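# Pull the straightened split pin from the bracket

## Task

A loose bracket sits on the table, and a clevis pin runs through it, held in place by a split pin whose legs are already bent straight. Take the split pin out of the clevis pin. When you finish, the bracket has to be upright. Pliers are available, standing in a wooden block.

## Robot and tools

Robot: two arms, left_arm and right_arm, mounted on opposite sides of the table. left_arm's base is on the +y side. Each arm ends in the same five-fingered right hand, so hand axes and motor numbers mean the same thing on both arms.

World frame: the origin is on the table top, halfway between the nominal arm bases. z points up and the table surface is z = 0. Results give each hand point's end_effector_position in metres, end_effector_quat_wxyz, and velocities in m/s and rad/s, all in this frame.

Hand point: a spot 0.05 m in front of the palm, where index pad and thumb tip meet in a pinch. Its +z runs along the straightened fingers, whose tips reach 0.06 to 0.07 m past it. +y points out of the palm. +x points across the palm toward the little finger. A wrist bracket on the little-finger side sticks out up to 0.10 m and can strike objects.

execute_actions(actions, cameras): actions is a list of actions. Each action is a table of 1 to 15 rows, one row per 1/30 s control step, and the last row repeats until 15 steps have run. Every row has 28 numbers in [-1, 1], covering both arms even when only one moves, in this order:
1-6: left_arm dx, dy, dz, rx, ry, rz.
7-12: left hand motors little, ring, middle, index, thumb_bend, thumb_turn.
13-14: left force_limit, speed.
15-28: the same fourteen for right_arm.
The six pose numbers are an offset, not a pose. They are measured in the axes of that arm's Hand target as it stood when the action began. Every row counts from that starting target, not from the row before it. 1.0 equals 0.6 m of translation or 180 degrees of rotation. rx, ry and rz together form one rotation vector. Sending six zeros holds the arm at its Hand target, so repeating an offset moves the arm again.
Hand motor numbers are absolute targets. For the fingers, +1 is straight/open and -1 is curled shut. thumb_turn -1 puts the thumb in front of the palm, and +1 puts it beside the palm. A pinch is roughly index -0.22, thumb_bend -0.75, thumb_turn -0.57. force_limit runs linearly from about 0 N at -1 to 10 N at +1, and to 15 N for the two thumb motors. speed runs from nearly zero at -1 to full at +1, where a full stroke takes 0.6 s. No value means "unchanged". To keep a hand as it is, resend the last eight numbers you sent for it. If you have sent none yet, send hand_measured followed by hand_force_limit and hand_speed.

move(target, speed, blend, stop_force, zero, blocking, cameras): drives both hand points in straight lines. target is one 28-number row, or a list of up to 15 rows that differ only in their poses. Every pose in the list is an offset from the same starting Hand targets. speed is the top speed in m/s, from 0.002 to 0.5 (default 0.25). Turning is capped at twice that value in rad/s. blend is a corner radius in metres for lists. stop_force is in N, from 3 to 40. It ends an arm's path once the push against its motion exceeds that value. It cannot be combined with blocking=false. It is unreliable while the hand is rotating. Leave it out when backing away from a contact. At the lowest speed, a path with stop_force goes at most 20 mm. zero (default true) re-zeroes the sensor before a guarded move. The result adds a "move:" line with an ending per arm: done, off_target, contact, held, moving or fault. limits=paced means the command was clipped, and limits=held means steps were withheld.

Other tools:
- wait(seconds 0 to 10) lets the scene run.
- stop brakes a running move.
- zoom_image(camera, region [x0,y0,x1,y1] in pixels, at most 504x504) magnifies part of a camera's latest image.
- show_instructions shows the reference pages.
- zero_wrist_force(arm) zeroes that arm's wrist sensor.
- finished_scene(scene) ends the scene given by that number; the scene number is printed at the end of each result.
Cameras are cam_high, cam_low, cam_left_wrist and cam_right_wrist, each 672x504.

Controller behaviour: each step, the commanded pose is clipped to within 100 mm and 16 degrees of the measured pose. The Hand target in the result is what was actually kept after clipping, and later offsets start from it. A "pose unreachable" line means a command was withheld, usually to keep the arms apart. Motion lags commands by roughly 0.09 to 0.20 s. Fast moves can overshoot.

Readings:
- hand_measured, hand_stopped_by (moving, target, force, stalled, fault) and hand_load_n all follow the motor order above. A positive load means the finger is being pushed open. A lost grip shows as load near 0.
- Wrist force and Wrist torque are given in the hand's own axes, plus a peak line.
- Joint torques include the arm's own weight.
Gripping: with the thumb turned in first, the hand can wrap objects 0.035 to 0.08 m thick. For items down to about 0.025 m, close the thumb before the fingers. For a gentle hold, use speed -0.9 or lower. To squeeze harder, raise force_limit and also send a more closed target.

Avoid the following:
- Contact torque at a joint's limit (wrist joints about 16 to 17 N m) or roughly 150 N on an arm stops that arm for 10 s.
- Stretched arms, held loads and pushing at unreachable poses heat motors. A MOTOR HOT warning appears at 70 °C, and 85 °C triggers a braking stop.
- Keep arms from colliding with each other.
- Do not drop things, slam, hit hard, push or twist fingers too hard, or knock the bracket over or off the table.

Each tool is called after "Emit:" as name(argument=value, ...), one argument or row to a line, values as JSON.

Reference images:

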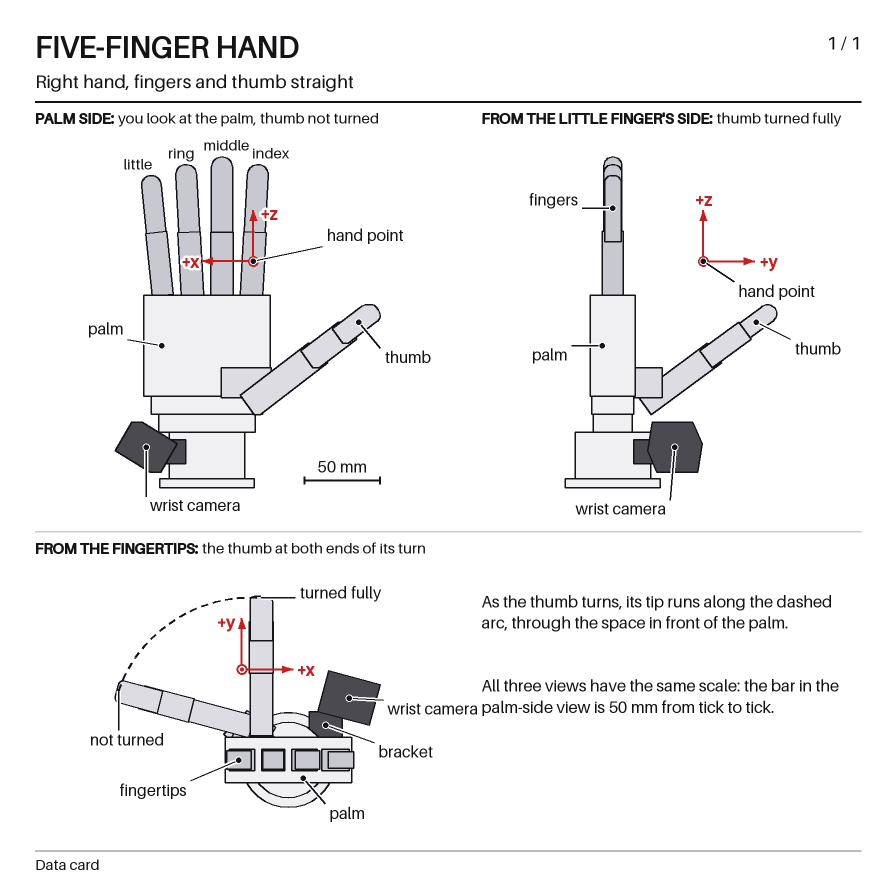

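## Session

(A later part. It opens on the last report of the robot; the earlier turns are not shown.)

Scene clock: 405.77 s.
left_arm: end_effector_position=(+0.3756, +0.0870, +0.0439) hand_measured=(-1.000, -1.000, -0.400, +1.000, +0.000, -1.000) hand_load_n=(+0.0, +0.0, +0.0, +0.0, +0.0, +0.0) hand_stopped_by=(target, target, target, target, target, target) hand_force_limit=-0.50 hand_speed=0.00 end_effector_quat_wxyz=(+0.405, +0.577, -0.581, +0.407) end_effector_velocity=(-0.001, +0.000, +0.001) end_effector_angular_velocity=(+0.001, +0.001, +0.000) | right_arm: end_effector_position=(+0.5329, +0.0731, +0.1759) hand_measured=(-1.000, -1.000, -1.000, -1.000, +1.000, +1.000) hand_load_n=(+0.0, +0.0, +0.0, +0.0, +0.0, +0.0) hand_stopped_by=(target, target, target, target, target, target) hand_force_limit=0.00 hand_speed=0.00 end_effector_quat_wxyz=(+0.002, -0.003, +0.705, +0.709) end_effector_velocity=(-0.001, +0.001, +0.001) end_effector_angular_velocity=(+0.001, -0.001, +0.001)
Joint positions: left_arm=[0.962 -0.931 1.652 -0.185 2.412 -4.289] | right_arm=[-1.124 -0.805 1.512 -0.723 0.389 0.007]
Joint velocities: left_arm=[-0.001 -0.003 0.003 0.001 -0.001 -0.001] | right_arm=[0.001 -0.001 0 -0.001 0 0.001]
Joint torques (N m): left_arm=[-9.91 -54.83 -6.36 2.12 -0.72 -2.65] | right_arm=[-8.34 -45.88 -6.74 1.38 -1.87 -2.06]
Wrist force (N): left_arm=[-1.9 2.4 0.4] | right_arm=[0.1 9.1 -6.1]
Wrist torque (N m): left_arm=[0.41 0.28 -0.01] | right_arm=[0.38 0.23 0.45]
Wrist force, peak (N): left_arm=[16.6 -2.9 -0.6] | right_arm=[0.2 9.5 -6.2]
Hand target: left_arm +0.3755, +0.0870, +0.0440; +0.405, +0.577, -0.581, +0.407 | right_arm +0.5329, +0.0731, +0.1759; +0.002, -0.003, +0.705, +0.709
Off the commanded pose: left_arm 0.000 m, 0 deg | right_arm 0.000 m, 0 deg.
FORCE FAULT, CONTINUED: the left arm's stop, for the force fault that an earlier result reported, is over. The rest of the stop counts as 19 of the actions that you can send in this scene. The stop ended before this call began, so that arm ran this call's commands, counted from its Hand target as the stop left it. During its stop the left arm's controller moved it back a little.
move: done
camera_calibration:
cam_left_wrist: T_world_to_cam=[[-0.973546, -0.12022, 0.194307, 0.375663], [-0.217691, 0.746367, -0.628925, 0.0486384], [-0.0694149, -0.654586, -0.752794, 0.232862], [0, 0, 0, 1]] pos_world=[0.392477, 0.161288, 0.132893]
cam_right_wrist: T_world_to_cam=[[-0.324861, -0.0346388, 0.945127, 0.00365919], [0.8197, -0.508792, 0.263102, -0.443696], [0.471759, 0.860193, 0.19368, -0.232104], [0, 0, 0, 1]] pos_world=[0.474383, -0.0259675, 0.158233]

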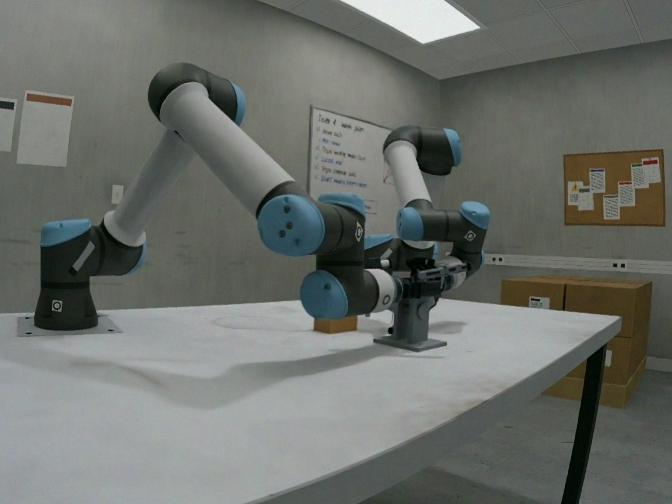

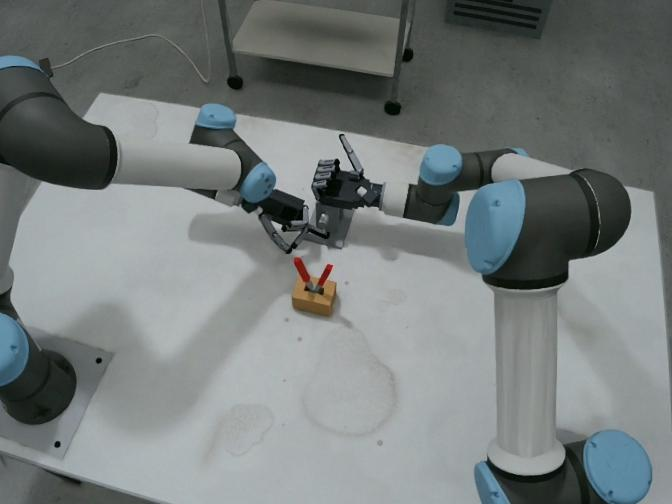

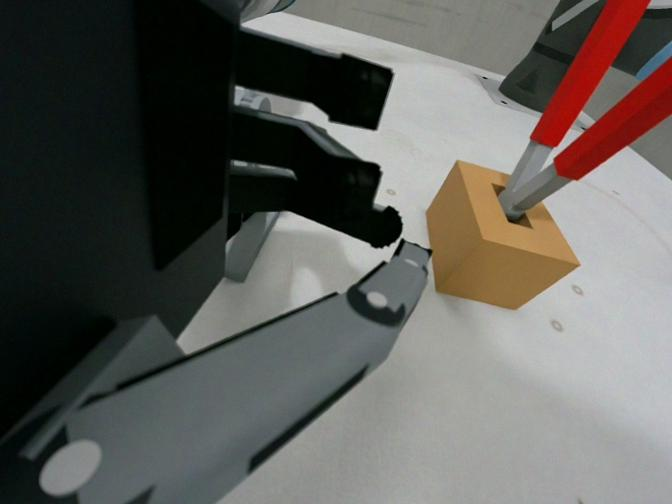

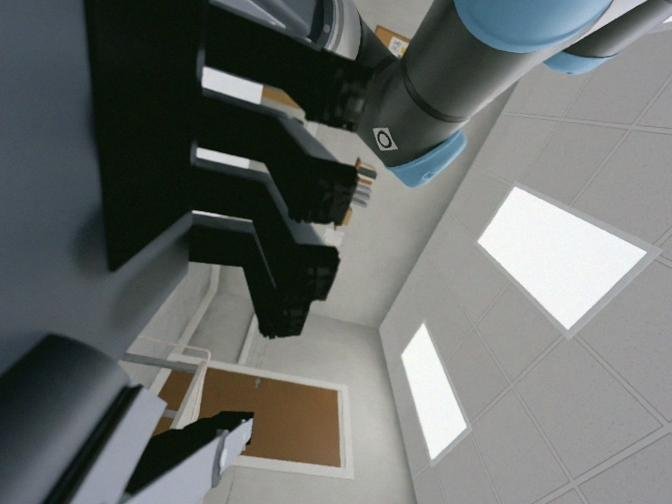

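Emit:
move(
  target=[0,0.0083,0,0,0,0,-1,-1,-0.4,1,0.0,-1,-0.5,0,0,0,0,0,0,0,-1,-1,-1,-1,1,1,0,0],
  speed=0.02,
  cameras=[],
)

Emit:
move(
  target=[0.0157,0,-0.0057,0,0,0,-1,-1,-0.4,1,0.0,-1,-0.5,0,0,0,0,0,0,0,-1,-1,-1,-1,1,1,0,0],
  speed=0.008,
  stop_force=14,
)

Emit:
zoom_image(
  camera="cam_low",
  region=[310, 200, 345, 235],
)

Emit:
zoom_image(
  camera="cam_high",
  region=[375, 285, 425, 335],
)

Scene clock: 415.37 s.
left_arm: end_effector_position=(+0.3706, +0.0870, +0.0440) hand_measured=(-1.000, -1.000, -0.400, +1.000, +0.000, -1.000) hand_load_n=(+0.0, +0.0, +0.0, +0.0, -0.5, +0.0) hand_stopped_by=(target, target, target, target, target, target) hand_force_limit=-0.50 hand_speed=0.00 end_effector_quat_wxyz=(+0.405, +0.577, -0.581, +0.407) end_effector_velocity=(-0.001, +0.000, +0.000) end_effector_angular_velocity=(+0.000, -0.001, +0.000) | right_arm: end_effector_position=(+0.5329, +0.0731, +0.1759) hand_measured=(-1.000, -1.000, -1.000, -1.000, +1.000, +1.000) hand_load_n=(+0.0, +0.0, +0.0, +0.0, +0.0, +0.0) hand_stopped_by=(target, target, target, target, target, target) hand_force_limit=0.00 hand_speed=0.00 end_effector_quat_wxyz=(+0.002, -0.003, +0.705, +0.709) end_effector_velocity=(+0.000, +0.000, +0.001) end_effector_angular_velocity=(+0.001, -0.002, +0.001)
Joint positions: left_arm=[0.956 -0.94 1.669 -0.195 2.407 -4.293] | right_arm=[-1.124 -0.805 1.512 -0.723 0.389 0.007]
Joint velocities: left_arm=[-0.001 -0.003 0.004 -0.002 -0.001 -0.001] | right_arm=[0 0 0 -0.002 0 0]
Joint torques (N m): left_arm=[-9.13 -53.94 -6.11 -2.35 -0.97 -2.59] | right_arm=[-8.6 -45.3 -7.19 1.37 -1.76 -2.12]
Wrist force (N): left_arm=[-2.1 2.7 0.4] | right_arm=[0.3 9.3 -6.1]
Wrist torque (N m): left_arm=[0.44 0.32 -0.04] | right_arm=[0.40 0.21 0.47]
Wrist force, peak (N): left_arm=[-2.2 2.8 0.5] | right_arm=[0.2 9.5 -6.0]
Hand target: left_arm +0.3705, +0.0870, +0.0440; +0.405, +0.577, -0.581, +0.407 | right_arm +0.5329, +0.0731, +0.1759; +0.002, -0.003, +0.705, +0.709
Off the commanded pose: left_arm 0.000 m, 0 deg | right_arm 0.000 m, 0 deg.
move: done
No camera images: "cameras" was empty.

Scene clock: 417.93 s.
left_arm: end_effector_position=(+0.3705, +0.0870, +0.0535) hand_measured=(-1.000, -1.000, -0.400, +1.000, +0.000, -1.000) hand_load_n=(+0.0, +0.0, +0.0, +0.5, +0.0, +0.0) hand_stopped_by=(target, target, target, target, target, target) hand_force_limit=-0.50 hand_speed=0.00 end_effector_quat_wxyz=(+0.405, +0.577, -0.581, +0.407) end_effector_velocity=(+0.000, +0.000, +0.000) end_effector_angular_velocity=(+0.001, +0.000, +0.001) | right_arm: end_effector_position=(+0.5329, +0.0731, +0.1759) hand_measured=(-1.000, -1.000, -1.000, -1.000, +1.000, +1.000) hand_load_n=(+0.0, +0.0, +0.0, +0.0, +0.0, +0.0) hand_stopped_by=(target, target, target, target, target, target) hand_force_limit=0.00 hand_speed=0.00 end_effector_quat_wxyz=(+0.002, -0.003, +0.705, +0.709) end_effector_velocity=(+0.001, +0.000, +0.000) end_effector_angular_velocity=(+0.000, +0.000, -0.001)
Joint positions: left_arm=[0.955 -0.955 1.664 -0.176 2.407 -4.293] | right_arm=[-1.124 -0.805 1.512 -0.723 0.389 0.007]
Joint velocities: left_arm=[0 0 0 0.001 0 0] | right_arm=[-0.001 0 0 0 0 0]
Joint torques (N m): left_arm=[-7.56 -42.92 -10.07 -2.1 2.46 -2.85] | right_arm=[-8.59 -45.03 -7.28 1.37 0.32 -2.09]
Wrist force (N): left_arm=[-12.0 -3.6 5.0] | right_arm=[3.0 10.1 -1.6]
Wrist torque (N m): left_arm=[0.43 -0.40 -0.68] | right_arm=[0.09 -0.17 0.66]
Wrist force, peak (N): left_arm=[-15.2 -4.3 8.1] | right_arm=[0.3 9.5 -6.0]
Hand target: left_arm +0.3705, +0.0870, +0.0535; +0.405, +0.577, -0.581, +0.407 | right_arm +0.5329, +0.0731, +0.1759; +0.002, -0.003, +0.705, +0.709
Off the commanded pose: left_arm 0.000 m, 0 deg | right_arm 0.000 m, 0 deg.
move: contact (left_arm)
camera_calibration:
cam_left_wrist: T_world_to_cam=[[-0.973538, -0.120308, 0.194291, 0.368825], [-0.217748, 0.746356, -0.628919, 0.0535834], [-0.0693459, -0.654583, -0.752803, 0.239737], [0, 0, 0, 1]] pos_world=[0.387358, 0.161308, 0.142515]
cam_right_wrist: T_world_to_cam=[[-0.324861, -0.0346452, 0.945127, 0.00365799], [0.81971, -0.508775, 0.263102, -0.443698], [0.471742, 0.860202, 0.19368, -0.232094], [0, 0, 0, 1]] pos_world=[0.47438, -0.025968, 0.158233]

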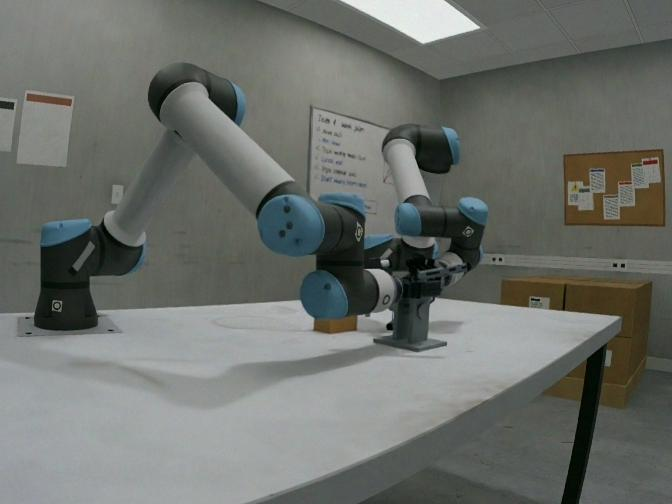

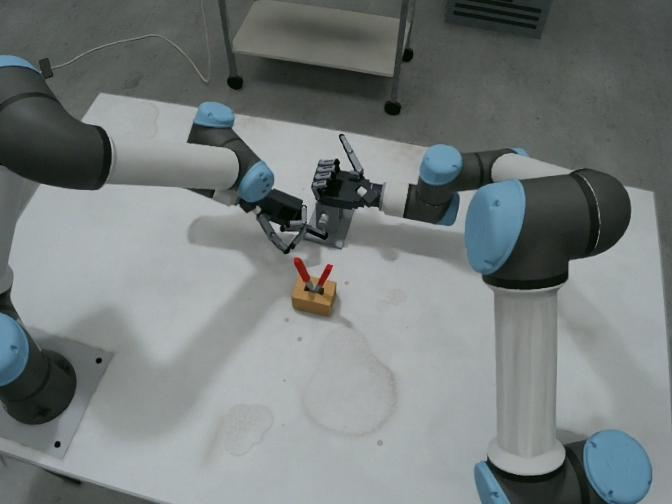

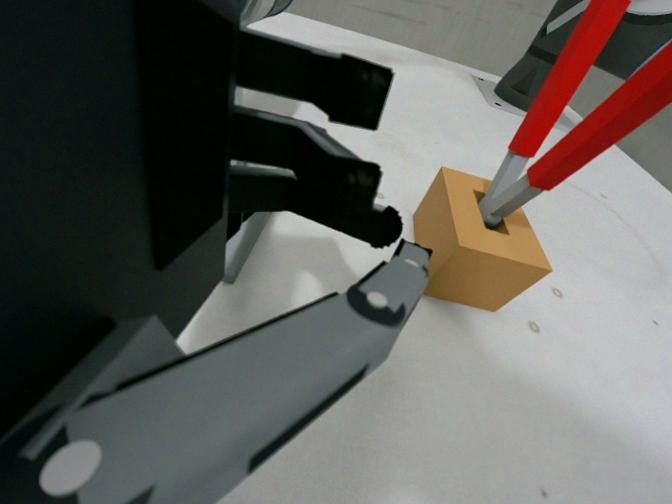

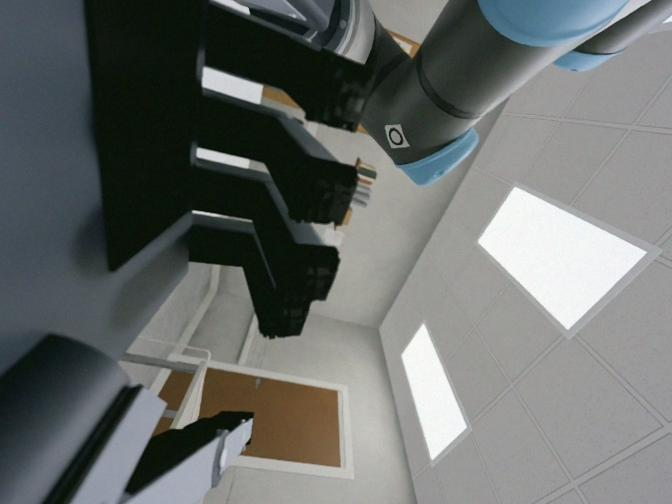

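Scaled by 14.400 from the camera's 672x504 image, which has a finer 960x720 frame.

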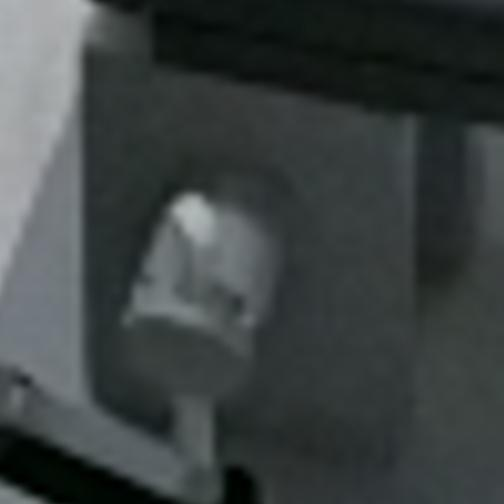

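Scaled by 10.080 from the camera's 672x504 image, which has a finer 960x720 frame.

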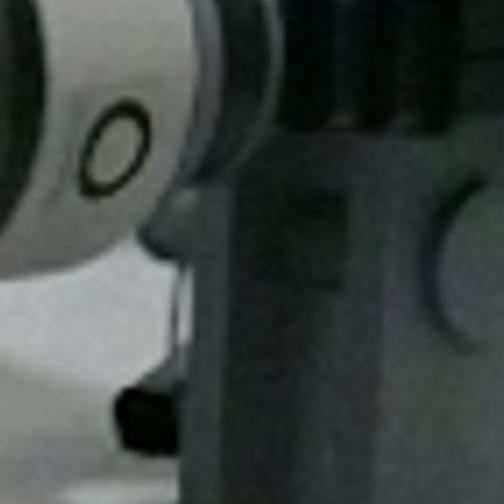

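Emit:
move(
  target=[0.0157,0,-0.0057,0,0,0,-1,-1,-0.4,1,0.0,-1,-0.5,0,0,0,0,0,0,0,-1,-1,-1,-1,1,1,0,0],
  speed=0.008,
  stop_force=18,
)

Emit:
zoom_image(
  camera="cam_low",
  region=[310, 200, 345, 235],
)

Emit:
zoom_image(
  camera="cam_high",
  region=[375, 285, 425, 335],
)

Scene clock: 424.63 s.
left_arm: end_effector_position=(+0.3704, +0.0870, +0.0558) hand_measured=(-1.000, -1.000, -0.400, +1.000, +0.000, -1.000) hand_load_n=(+0.0, +0.0, +0.0, +0.5, +0.0, +0.0) hand_stopped_by=(target, target, target, target, target, target) hand_force_limit=-0.50 hand_speed=0.00 end_effector_quat_wxyz=(+0.405, +0.577, -0.581, +0.407) end_effector_velocity=(+0.000, +0.000, -0.001) end_effector_angular_velocity=(+0.002, +0.002, +0.001) | right_arm: end_effector_position=(+0.5329, +0.0731, +0.1759) hand_measured=(-1.000, -1.000, -1.000, -1.000, +1.000, +1.000) hand_load_n=(+0.0, +0.0, +0.0, +0.0, +0.0, +0.0) hand_stopped_by=(target, target, target, target, target, target) hand_force_limit=0.00 hand_speed=0.00 end_effector_quat_wxyz=(+0.002, -0.003, +0.705, +0.709) end_effector_velocity=(+0.000, +0.000, +0.000) end_effector_angular_velocity=(+0.001, -0.001, +0.001)
Joint positions: left_arm=[0.955 -0.959 1.663 -0.171 2.407 -4.293] | right_arm=[-1.124 -0.805 1.512 -0.723 0.389 0.007]
Joint velocities: left_arm=[0 0.001 0 0.002 -0.001 0] | right_arm=[0.001 0 0 -0.002 -0.001 0.001]
Joint torques (N m): left_arm=[-6.39 -55.51 -17.95 -4.62 5.6 -2.33] | right_arm=[-8.67 -20.4 -8.08 1.29 0.55 -2.14]
Wrist force (N): left_arm=[-27.2 -4.1 11.0] | right_arm=[7.1 28.8 -2.2]
Wrist torque (N m): left_arm=[0.06 -1.35 -1.64] | right_arm=[0.99 -0.35 2.69]
Wrist force, peak (N): left_arm=[-29.8 -4.3 12.7] | right_arm=[5.7 30.4 -4.4]
Hand target: left_arm +0.3704, +0.0870, +0.0558; +0.405, +0.577, -0.581, +0.407 | right_arm +0.5329, +0.0731, +0.1759; +0.002, -0.003, +0.705, +0.709
Off the commanded pose: left_arm 0.008 m, 0 deg | right_arm 0.000 m, 0 deg.
move: contact (left_arm)
camera_calibration:
cam_left_wrist: T_world_to_cam=[[-0.973481, -0.120384, 0.19453, 0.3683], [-0.217945, 0.746482, -0.6287, 0.0549905], [-0.0695276, -0.654425, -0.752923, 0.241518], [0, 0, 0, 1]] pos_world=[0.38731, 0.161344, 0.144772]
cam_right_wrist: T_world_to_cam=[[-0.324862, -0.0346339, 0.945127, 0.00366047], [0.819692, -0.508805, 0.263102, -0.443694], [0.471773, 0.860185, 0.193681, -0.232113], [0, 0, 0, 1]] pos_world=[0.474386, -0.025967, 0.158233]

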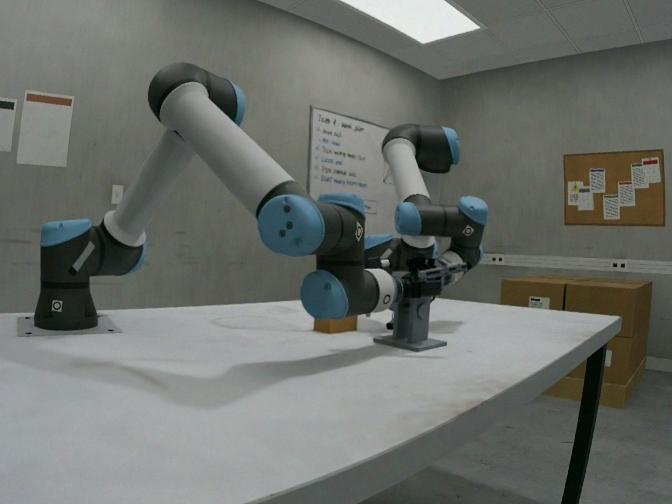

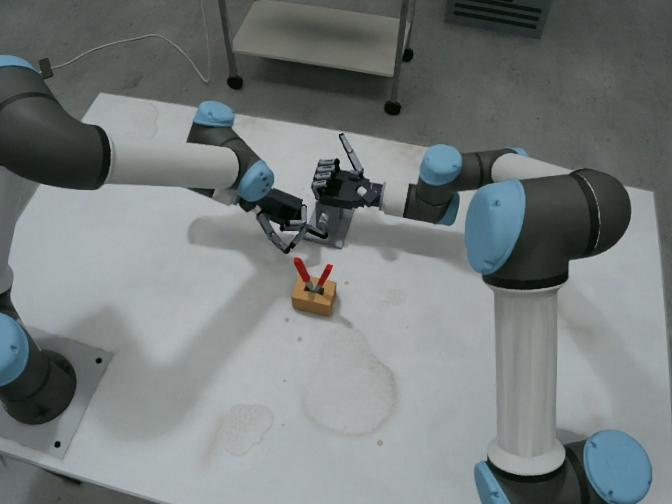

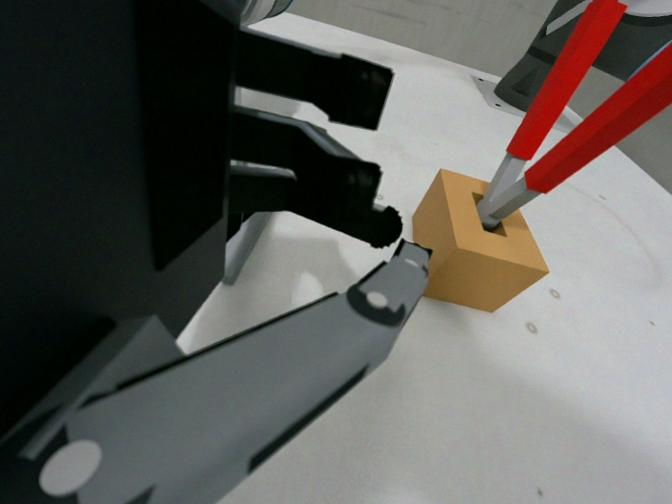

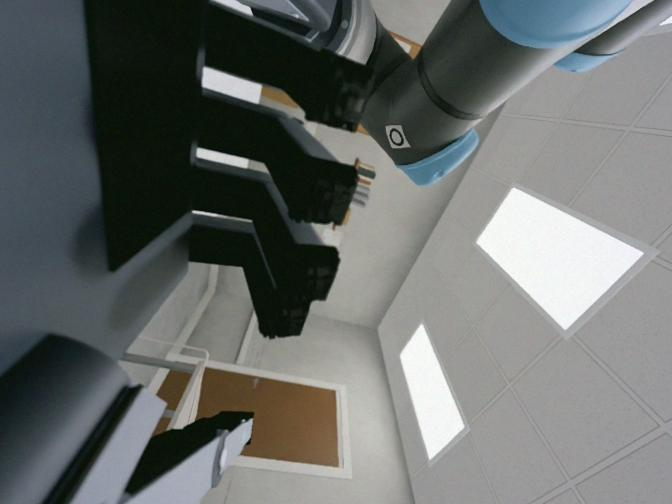

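Scaled by 14.400 from the camera's 672x504 image, which has a finer 960x720 frame.

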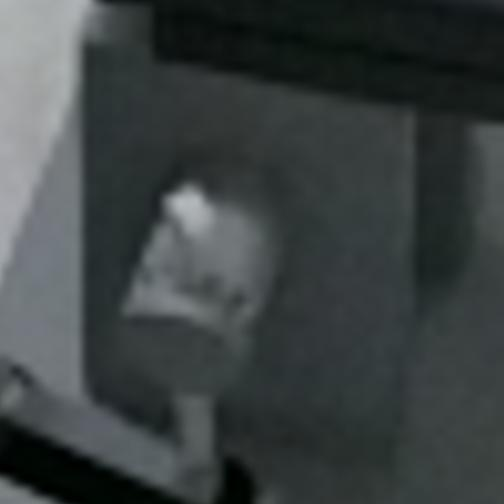

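Scaled by 10.080 from the camera's 672x504 image, which has a finer 960x720 frame.

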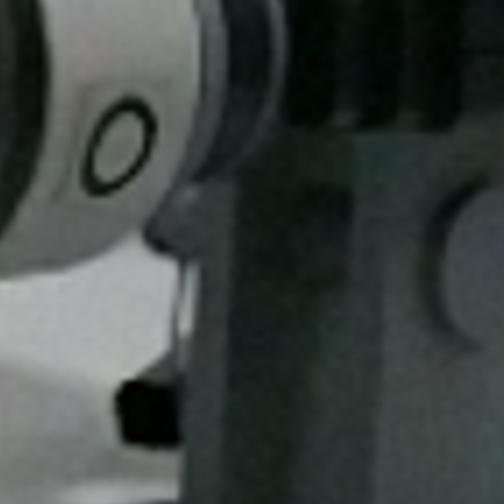

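Emit:
move(
  target=[0.0235,0,-0.0085,0,0,0,-1,-1,-0.4,1,0.0,-1,-0.5,0,0,0,0,0,0,0,-1,-1,-1,-1,1,1,0,0],
  speed=0.006,
  stop_force=38,
  zero=false,
)

Emit:
zoom_image(
  camera="cam_low",
  region=[310, 200, 345, 235],
)

Emit:
zoom_image(
  camera="cam_high",
  region=[375, 285, 425, 335],
)

Scene clock: 446.80 s.
left_arm: end_effector_position=(+0.3703, +0.0871, +0.0581) hand_measured=(-1.000, -1.000, -0.400, +1.000, +0.000, -1.000) hand_load_n=(+0.0, +0.0, +0.0, +1.0, +0.0, +0.0) hand_stopped_by=(target, target, target, target, target, target) hand_force_limit=-0.50 hand_speed=0.00 end_effector_quat_wxyz=(+0.405, +0.577, -0.581, +0.407) end_effector_velocity=(+0.000, +0.000, +0.000) end_effector_angular_velocity=(-0.002, -0.002, +0.000) | right_arm: end_effector_position=(+0.5329, +0.0731, +0.1760) hand_measured=(-1.000, -1.000, -1.000, -1.000, +1.000, +1.000) hand_load_n=(+0.0, +0.0, +0.0, +0.0, +0.0, +0.0) hand_stopped_by=(target, target, target, target, target, target) hand_force_limit=0.00 hand_speed=0.00 end_effector_quat_wxyz=(+0.002, -0.003, +0.705, +0.709) end_effector_velocity=(+0.000, +0.000, -0.001) end_effector_angular_velocity=(-0.001, +0.003, +0.000)
Joint positions: left_arm=[0.955 -0.962 1.662 -0.166 2.407 -4.293] | right_arm=[-1.124 -0.805 1.512 -0.723 0.389 0.007]
Joint velocities: left_arm=[0 0 0 -0.002 0 0] | right_arm=[0 0 0 0.003 0 0.001]
Joint torques (N m): left_arm=[-5.65 -69.59 -27.11 -8.41 7.46 -2.25] | right_arm=[-8.75 -7.69 8.79 1.3 0.37 -2.15]
Wrist force (N): left_arm=[-44.7 -3.7 15.3] | right_arm=[2.5 47.4 -7.0]
Wrist torque (N m): left_arm=[-0.22 -2.52 -2.74] | right_arm=[2.19 0.15 3.65]
Wrist force, peak (N): left_arm=[-47.5 -4.2 17.0] | right_arm=[1.3 50.4 -7.1]
Hand target: left_arm +0.3703, +0.0871, +0.0581; +0.405, +0.577, -0.581, +0.407 | right_arm +0.5329, +0.0731, +0.1759; +0.002, -0.003, +0.705, +0.709
Off the commanded pose: left_arm 0.013 m, 0 deg | right_arm 0.000 m, 0 deg.
move: contact (left_arm)
camera_calibration:
cam_left_wrist: T_world_to_cam=[[-0.973443, -0.120386, 0.194723, 0.367763], [-0.218061, 0.746581, -0.628543, 0.0564125], [-0.0697084, -0.654312, -0.753005, 0.243343], [0, 0, 0, 1]] pos_world=[0.387261, 0.161379, 0.147084]
cam_right_wrist: T_world_to_cam=[[-0.324908, -0.0346615, 0.94511, 0.00366051], [0.819692, -0.508789, 0.263133, -0.443707], [0.471741, 0.860193, 0.193722, -0.232112], [0, 0, 0, 1]] pos_world=[0.474389, -0.0259647, 0.158259]

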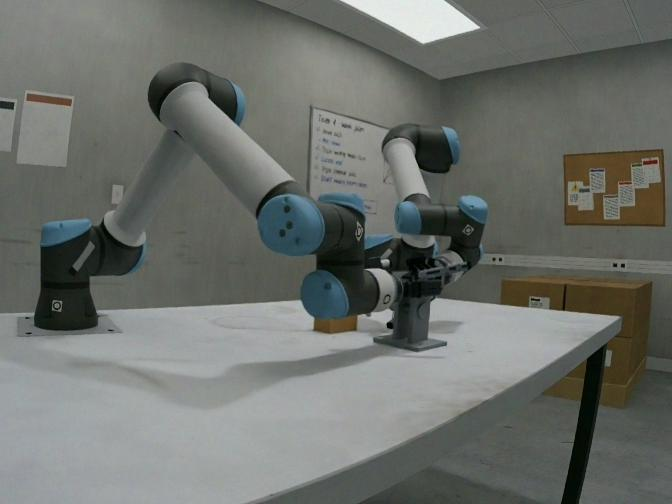

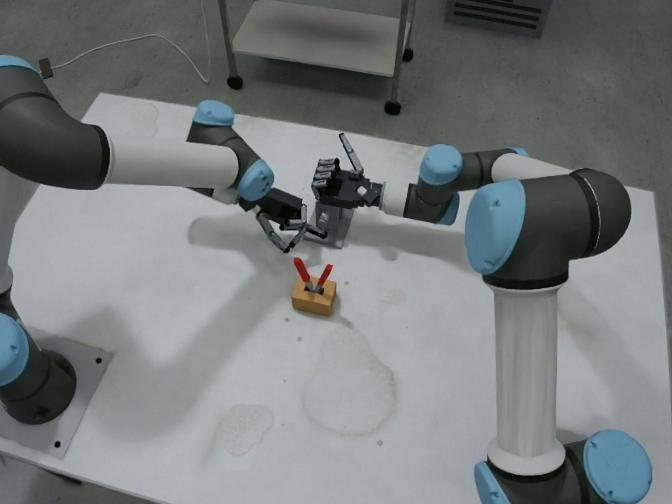

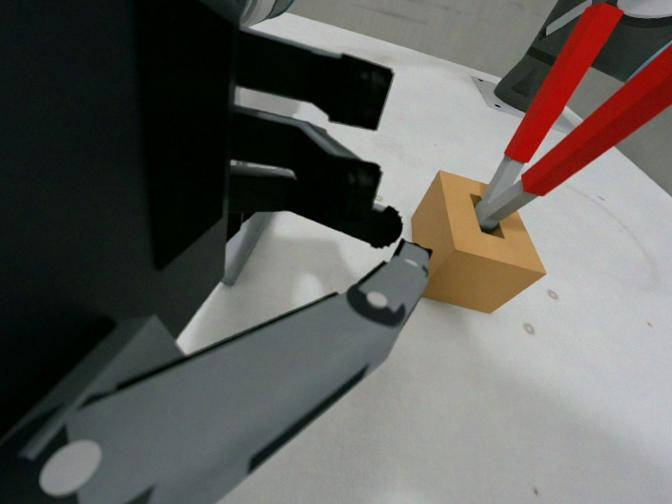

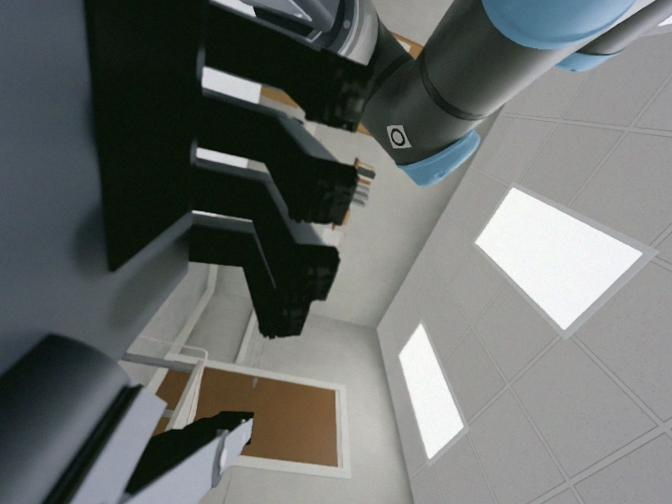

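Scaled by 14.400 from the camera's 672x504 image, which has a finer 960x720 frame.

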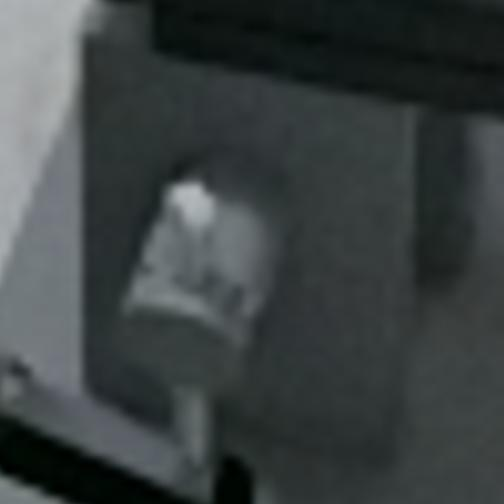

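Scaled by 10.080 from the camera's 672x504 image, which has a finer 960x720 frame.

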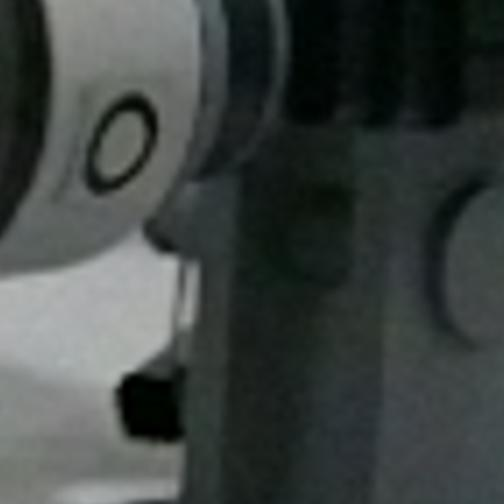

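Emit:
move(
  target=[-0.016,0.0,0.0057,0,0,0,-1,-1,-0.4,1,0.0,-1,-0.5,0,0,0.005,0,0,0,0,-1,-1,-1,-1,1,1,0,0],
  speed=0.02,
  cameras=[],
)

Emit:
move(
  target=[0.085,0,-0.234,0,0,0,-1,-1,-0.4,1,0.0,-1,-0.5,0,0,0,0,0,0,0,-1,-1,-1,-1,1,1,0,0],
  speed=0.15,
)

Emit:
zoom_image(
  camera="cam_low",
  region=[270, 230, 360, 320],
)

Emit:
zoom_image(
  camera="cam_high",
  region=[290, 250, 380, 340],
)

Emit:
zoom_image(
  camera="cam_left_wrist",
  region=[250, 0, 650, 330],
)

Emit:
zoom_image(
  camera="cam_low",
  region=[310, 200, 345, 235],
)

Scene clock: 465.17 s.
left_arm: end_effector_position=(+0.3704, +0.0871, +0.0481) hand_measured=(-1.000, -1.000, -0.400, +1.000, +0.000, -1.000) hand_load_n=(+0.0, +0.0, +0.0, +0.0, +0.0, +0.0) hand_stopped_by=(target, target, target, target, target, target) hand_force_limit=-0.50 hand_speed=0.00 end_effector_quat_wxyz=(+0.405, +0.577, -0.581, +0.407) end_effector_velocity=(+0.000, +0.000, -0.002) end_effector_angular_velocity=(+0.001, +0.000, +0.000) | right_arm: end_effector_position=(+0.5329, +0.0730, +0.1789) hand_measured=(-1.000, -1.000, -1.000, -1.000, +1.000, +1.000) hand_load_n=(+0.0, +0.0, +0.0, +0.0, +0.0, +0.5) hand_stopped_by=(target, target, target, target, target, target) hand_force_limit=0.00 hand_speed=0.00 end_effector_quat_wxyz=(+0.002, -0.003, +0.705, +0.709) end_effector_velocity=(+0.000, +0.000, +0.001) end_effector_angular_velocity=(+0.000, -0.001, +0.000)
Joint positions: left_arm=[0.956 -0.947 1.667 -0.187 2.407 -4.293] | right_arm=[-1.124 -0.809 1.512 -0.717 0.389 0.007]
Joint velocities: left_arm=[0 0.004 0.001 -0.004 -0.001 0] | right_arm=[0 -0.001 0 0.001 0 -0.001]
Joint torques (N m): left_arm=[9.49 -34.16 -6.59 -1.9 -0.73 2.57] | right_arm=[-10.03 -55.74 -24.74 1.26 -1.1 0]
Wrist force (N): left_arm=[-2.7 3.9 -0.3] | right_arm=[0.0 -3.2 -1.0]
Wrist torque (N m): left_arm=[0.67 0.41 -0.02] | right_arm=[-0.63 -0.01 -0.11]
Wrist force, peak (N): left_arm=[-45.4 -3.6 15.8] | right_arm=[2.7 48.4 -6.8]
Hand target: left_arm +0.3704, +0.0871, +0.0479; +0.405, +0.577, -0.581, +0.407 | right_arm +0.5329, +0.0730, +0.1789; +0.002, -0.003, +0.705, +0.709
Off the commanded pose: left_arm 0.000 m, 0 deg | right_arm 0.000 m, 0 deg.
move: done
No camera images: "cameras" was empty.

Scene clock: 466.90 s.
left_arm: end_effector_position=(+0.3704, +0.2018, +0.1437) hand_measured=(-1.000, -1.000, -0.400, +1.000, +0.000, -1.000) hand_load_n=(+0.0, +0.0, +0.0, +0.0, +0.0, +0.0) hand_stopped_by=(target, target, target, target, target, target) hand_force_limit=-0.50 hand_speed=0.00 end_effector_quat_wxyz=(+0.405, +0.577, -0.581, +0.407) end_effector_velocity=(+0.000, +0.001, +0.001) end_effector_angular_velocity=(-0.001, -0.002, +0.000) | right_arm: end_effector_position=(+0.5329, +0.0730, +0.1789) hand_measured=(-1.000, -1.000, -1.000, -1.000, +1.000, +1.000) hand_load_n=(+0.0, +0.0, +0.0, +0.0, +0.0, +0.0) hand_stopped_by=(target, target, target, target, target, target) hand_force_limit=0.00 hand_speed=0.00 end_effector_quat_wxyz=(+0.002, -0.003, +0.705, +0.709) end_effector_velocity=(+0.000, +0.000, +0.000) end_effector_angular_velocity=(+0.000, -0.002, +0.000)
Joint positions: left_arm=[1.16 -1.109 1.667 0.132 2.575 -4.099] | right_arm=[-1.124 -0.809 1.511 -0.717 0.389 0.007]
Joint velocities: left_arm=[0.001 -0.002 -0.001 0.003 0.001 0.002] | right_arm=[0 0 0 -0.001 0 -0.001]
Joint torques (N m): left_arm=[9.84 -47.39 -24.45 3.74 2.21 2.76] | right_arm=[-12.75 -56.41 -21.88 1.1 -1.91 0.38]
Wrist force (N): left_arm=[-2.3 4.1 0.0] | right_arm=[-0.1 -3.1 -1.1]
Wrist torque (N m): left_arm=[0.68 0.31 -0.01] | right_arm=[-0.61 0.01 -0.12]
Wrist force, peak (N): left_arm=[-8.0 3.0 3.0] | right_arm=[0.0 -3.5 -1.1]
Hand target: left_arm +0.3704, +0.2019, +0.1437; +0.405, +0.577, -0.581, +0.407 | right_arm +0.5329, +0.0730, +0.1789; +0.002, -0.003, +0.705, +0.709
Off the commanded pose: left_arm 0.000 m, 0 deg | right_arm 0.000 m, 0 deg.
move: done
camera_calibration:
cam_left_wrist: T_world_to_cam=[[-0.973467, -0.120408, 0.194588, 0.364989], [-0.217966, 0.746811, -0.628302, 0.024468], [-0.069668, -0.654045, -0.753241, 0.382824], [0, 0, 0, 1]] pos_world=[0.387309, 0.276059, 0.232709]
cam_right_wrist: T_world_to_cam=[[-0.324866, -0.0346408, 0.945125, 0.000817724], [0.819699, -0.508792, 0.263105, -0.444474], [0.471758, 0.860192, 0.193684, -0.23266], [0, 0, 0, 1]] pos_world=[0.47436, -0.0259839, 0.161233]

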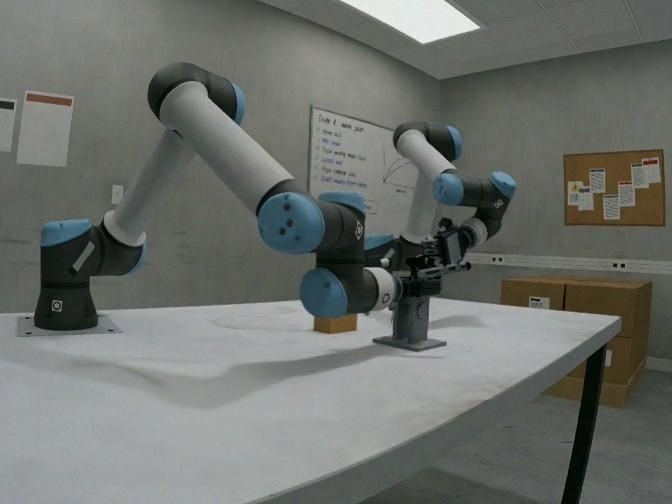

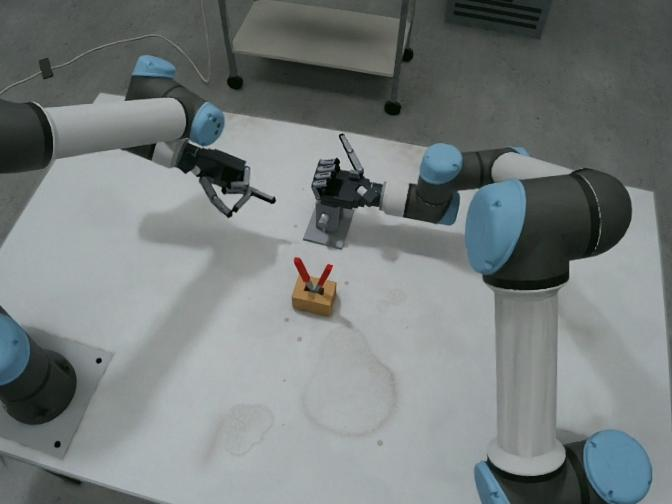

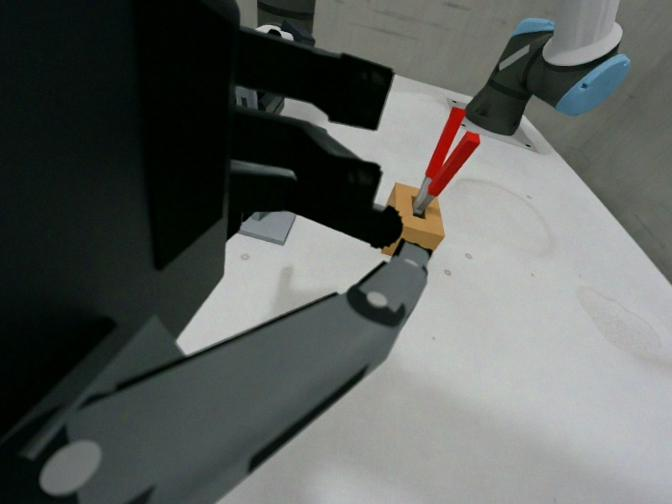

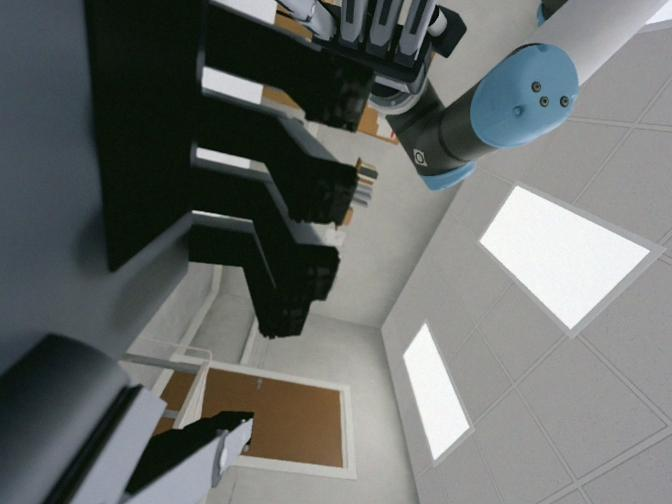

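Scaled by 5.600 from the camera's 672x504 image, which has a finer 960x720 frame.

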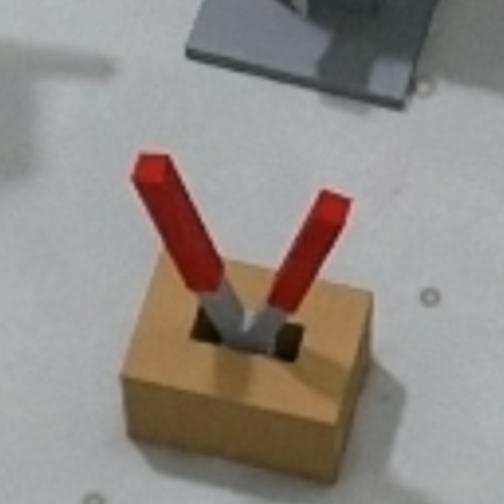

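Scaled by 5.600 from the camera's 672x504 image, which has a finer 960x720 frame.

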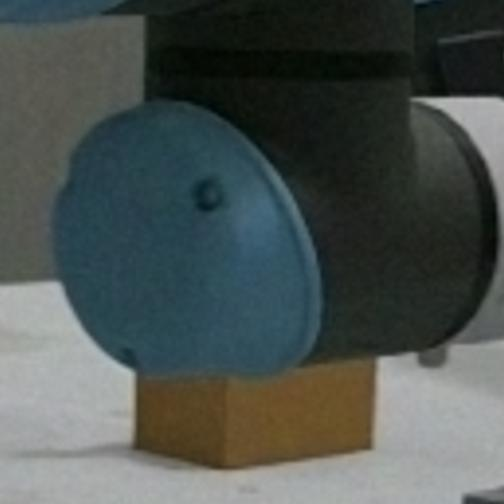

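Scaled by 1.260 from the camera's 672x504 image, which has a finer 960x720 frame.

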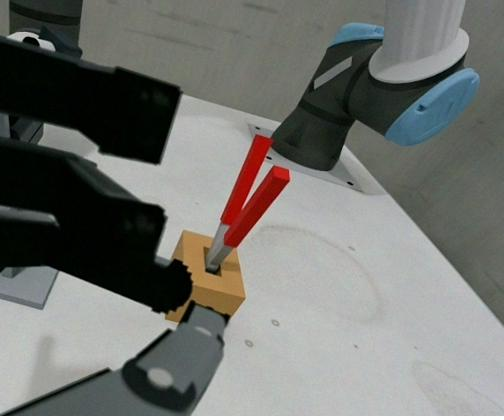

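Scaled by 14.400 from the camera's 672x504 image, which has a finer 960x720 frame.

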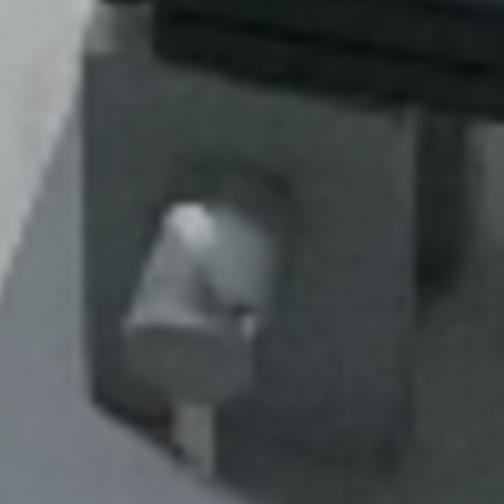

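Emit:
move(
  target=[0.088,0.284,-0.032,0.494,0.087,-0.087,1,1,1,1,1,-1,-0.5,0,0,0,0,0,0,0,1,1,1,1,1,1,0,0],
  speed=0.2,
)

Emit:
zoom_image(
  camera="cam_left_wrist",
  region=[250, 80, 670, 400],
)

Scene clock: 516.03 s.
left_arm: end_effector_position=(+0.2356, +0.2006, +0.1900) hand_measured=(+1.000, +1.000, +1.000, +1.000, +1.000, -1.000) hand_load_n=(+0.0, +0.0, +0.0, +0.0, +0.0, +0.5) hand_stopped_by=(target, target, target, target, target, target) hand_force_limit=-0.50 hand_speed=0.00 end_effector_quat_wxyz=(+0.144, +0.684, -0.176, +0.693) end_effector_velocity=(+0.000, -0.001, +0.000) end_effector_angular_velocity=(-0.003, +0.002, -0.001) | right_arm: end_effector_position=(+0.5329, +0.0730, +0.1789) hand_measured=(+1.000, +1.000, +1.000, +1.000, +1.000, +1.000) hand_load_n=(+0.0, +0.0, +0.0, +0.0, +0.0, +0.0) hand_stopped_by=(target, target, target, target, target, target) hand_force_limit=0.00 hand_speed=0.00 end_effector_quat_wxyz=(+0.002, -0.003, +0.705, +0.709) end_effector_velocity=(+0.000, +0.000, +0.000) end_effector_angular_velocity=(+0.000, +0.000, +0.001)
Joint positions: left_arm=[-0.416 -1.984 2.641 -0.199 -0.006 -5.123] | right_arm=[-1.124 -0.809 1.511 -0.717 0.389 0.007]
Joint velocities: left_arm=[0 -0.001 -0.001 -0.002 0.001 0] | right_arm=[0.001 0 0 0 0 0]
Joint torques (N m): left_arm=[11.13 -5.04 -23.46 3.39 -0.55 2.55] | right_arm=[-8.4 -54.26 -14.83 0.88 -1.83 0.6]
Wrist force (N): left_arm=[-2.6 3.8 -0.4] | right_arm=[0.1 -3.3 -1.2]
Wrist torque (N m): left_arm=[0.61 0.36 -0.04] | right_arm=[-0.60 -0.01 -0.11]
Wrist force, peak (N): left_arm=[-3.3 6.5 -2.1] | right_arm=[0.0 -3.6 -1.0]
Hand target: left_arm +0.2356, +0.2006, +0.1900; +0.144, +0.684, -0.176, +0.693 | right_arm +0.5329, +0.0730, +0.1789; +0.002, -0.003, +0.705, +0.709
Off the commanded pose: left_arm 0.037 m, 26 deg | right_arm 0.000 m, 0 deg.
move: held (left_arm; a check stopped the path); limits=held
pose unreachable (left arm): on one or more control steps of this call, first in action 0 (counted from 0), this arm could not follow its commanded pose, so it was not sent that pose on those steps. It may still have moved: this result reports where it is.
cause: moving toward the commanded pose would bring two parts of the arm too close to each other (joints 3 (elbow) to 5 (wrist 2) lie between them).
camera_calibration:
cam_left_wrist: T_world_to_cam=[[-0.390848, -0.901883, 0.183969, 0.246191], [-0.515949, 0.0491474, -0.855209, 0.278338], [0.762257, -0.429175, -0.484534, 0.115387], [0, 0, 0, 1]] pos_world=[0.151877, 0.257877, 0.248655]
cam_right_wrist: T_world_to_cam=[[-0.324865, -0.034639, 0.945126, 0.000817972], [0.819697, -0.508796, 0.263105, -0.444477], [0.471762, 0.86019, 0.193684, -0.232661], [0, 0, 0, 1]] pos_world=[0.474363, -0.0259862, 0.161233]

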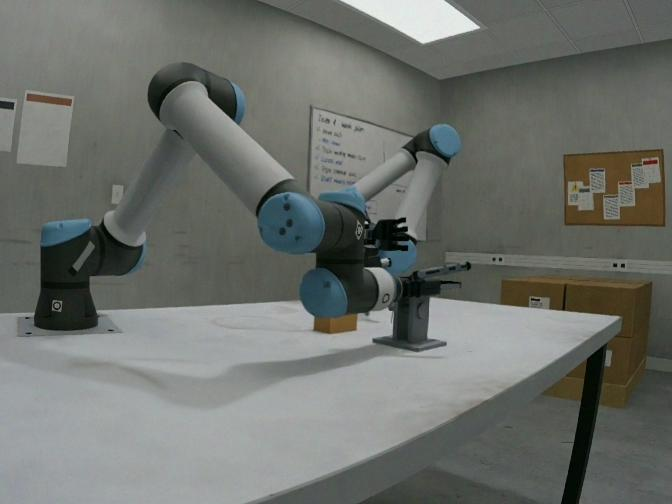

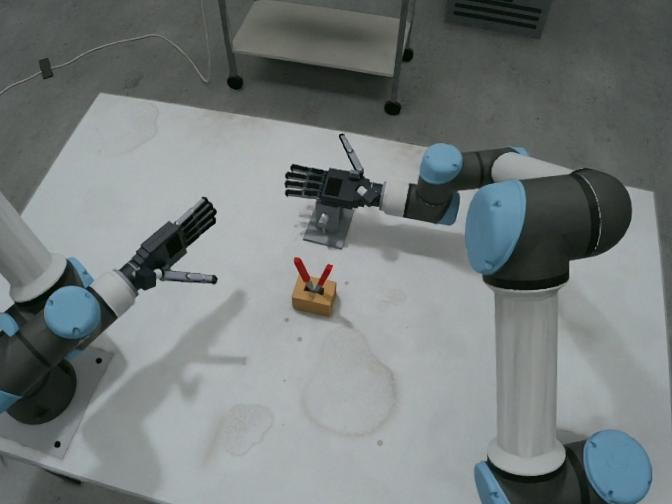

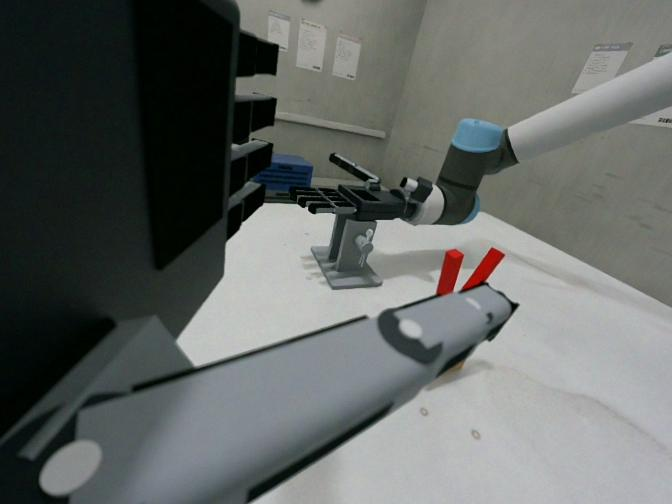

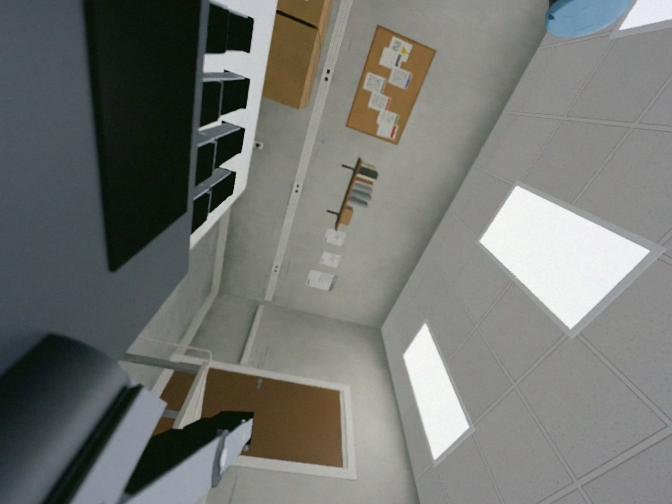

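Scaled by 1.200 from the camera's 672x504 image, which has a finer 960x720 frame.

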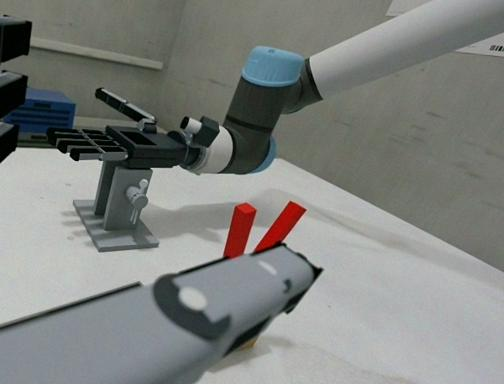

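Emit:
zoom_image(
  camera="cam_left_wrist",
  region=[325, 215, 395, 285],
)

Scaled by 7.200 from the camera's 672x504 image, which has a finer 960x720 frame.

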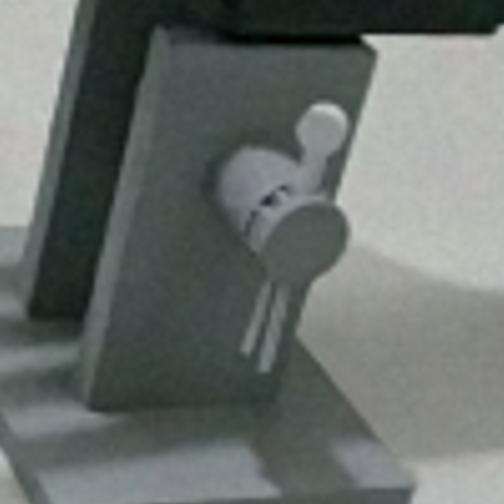

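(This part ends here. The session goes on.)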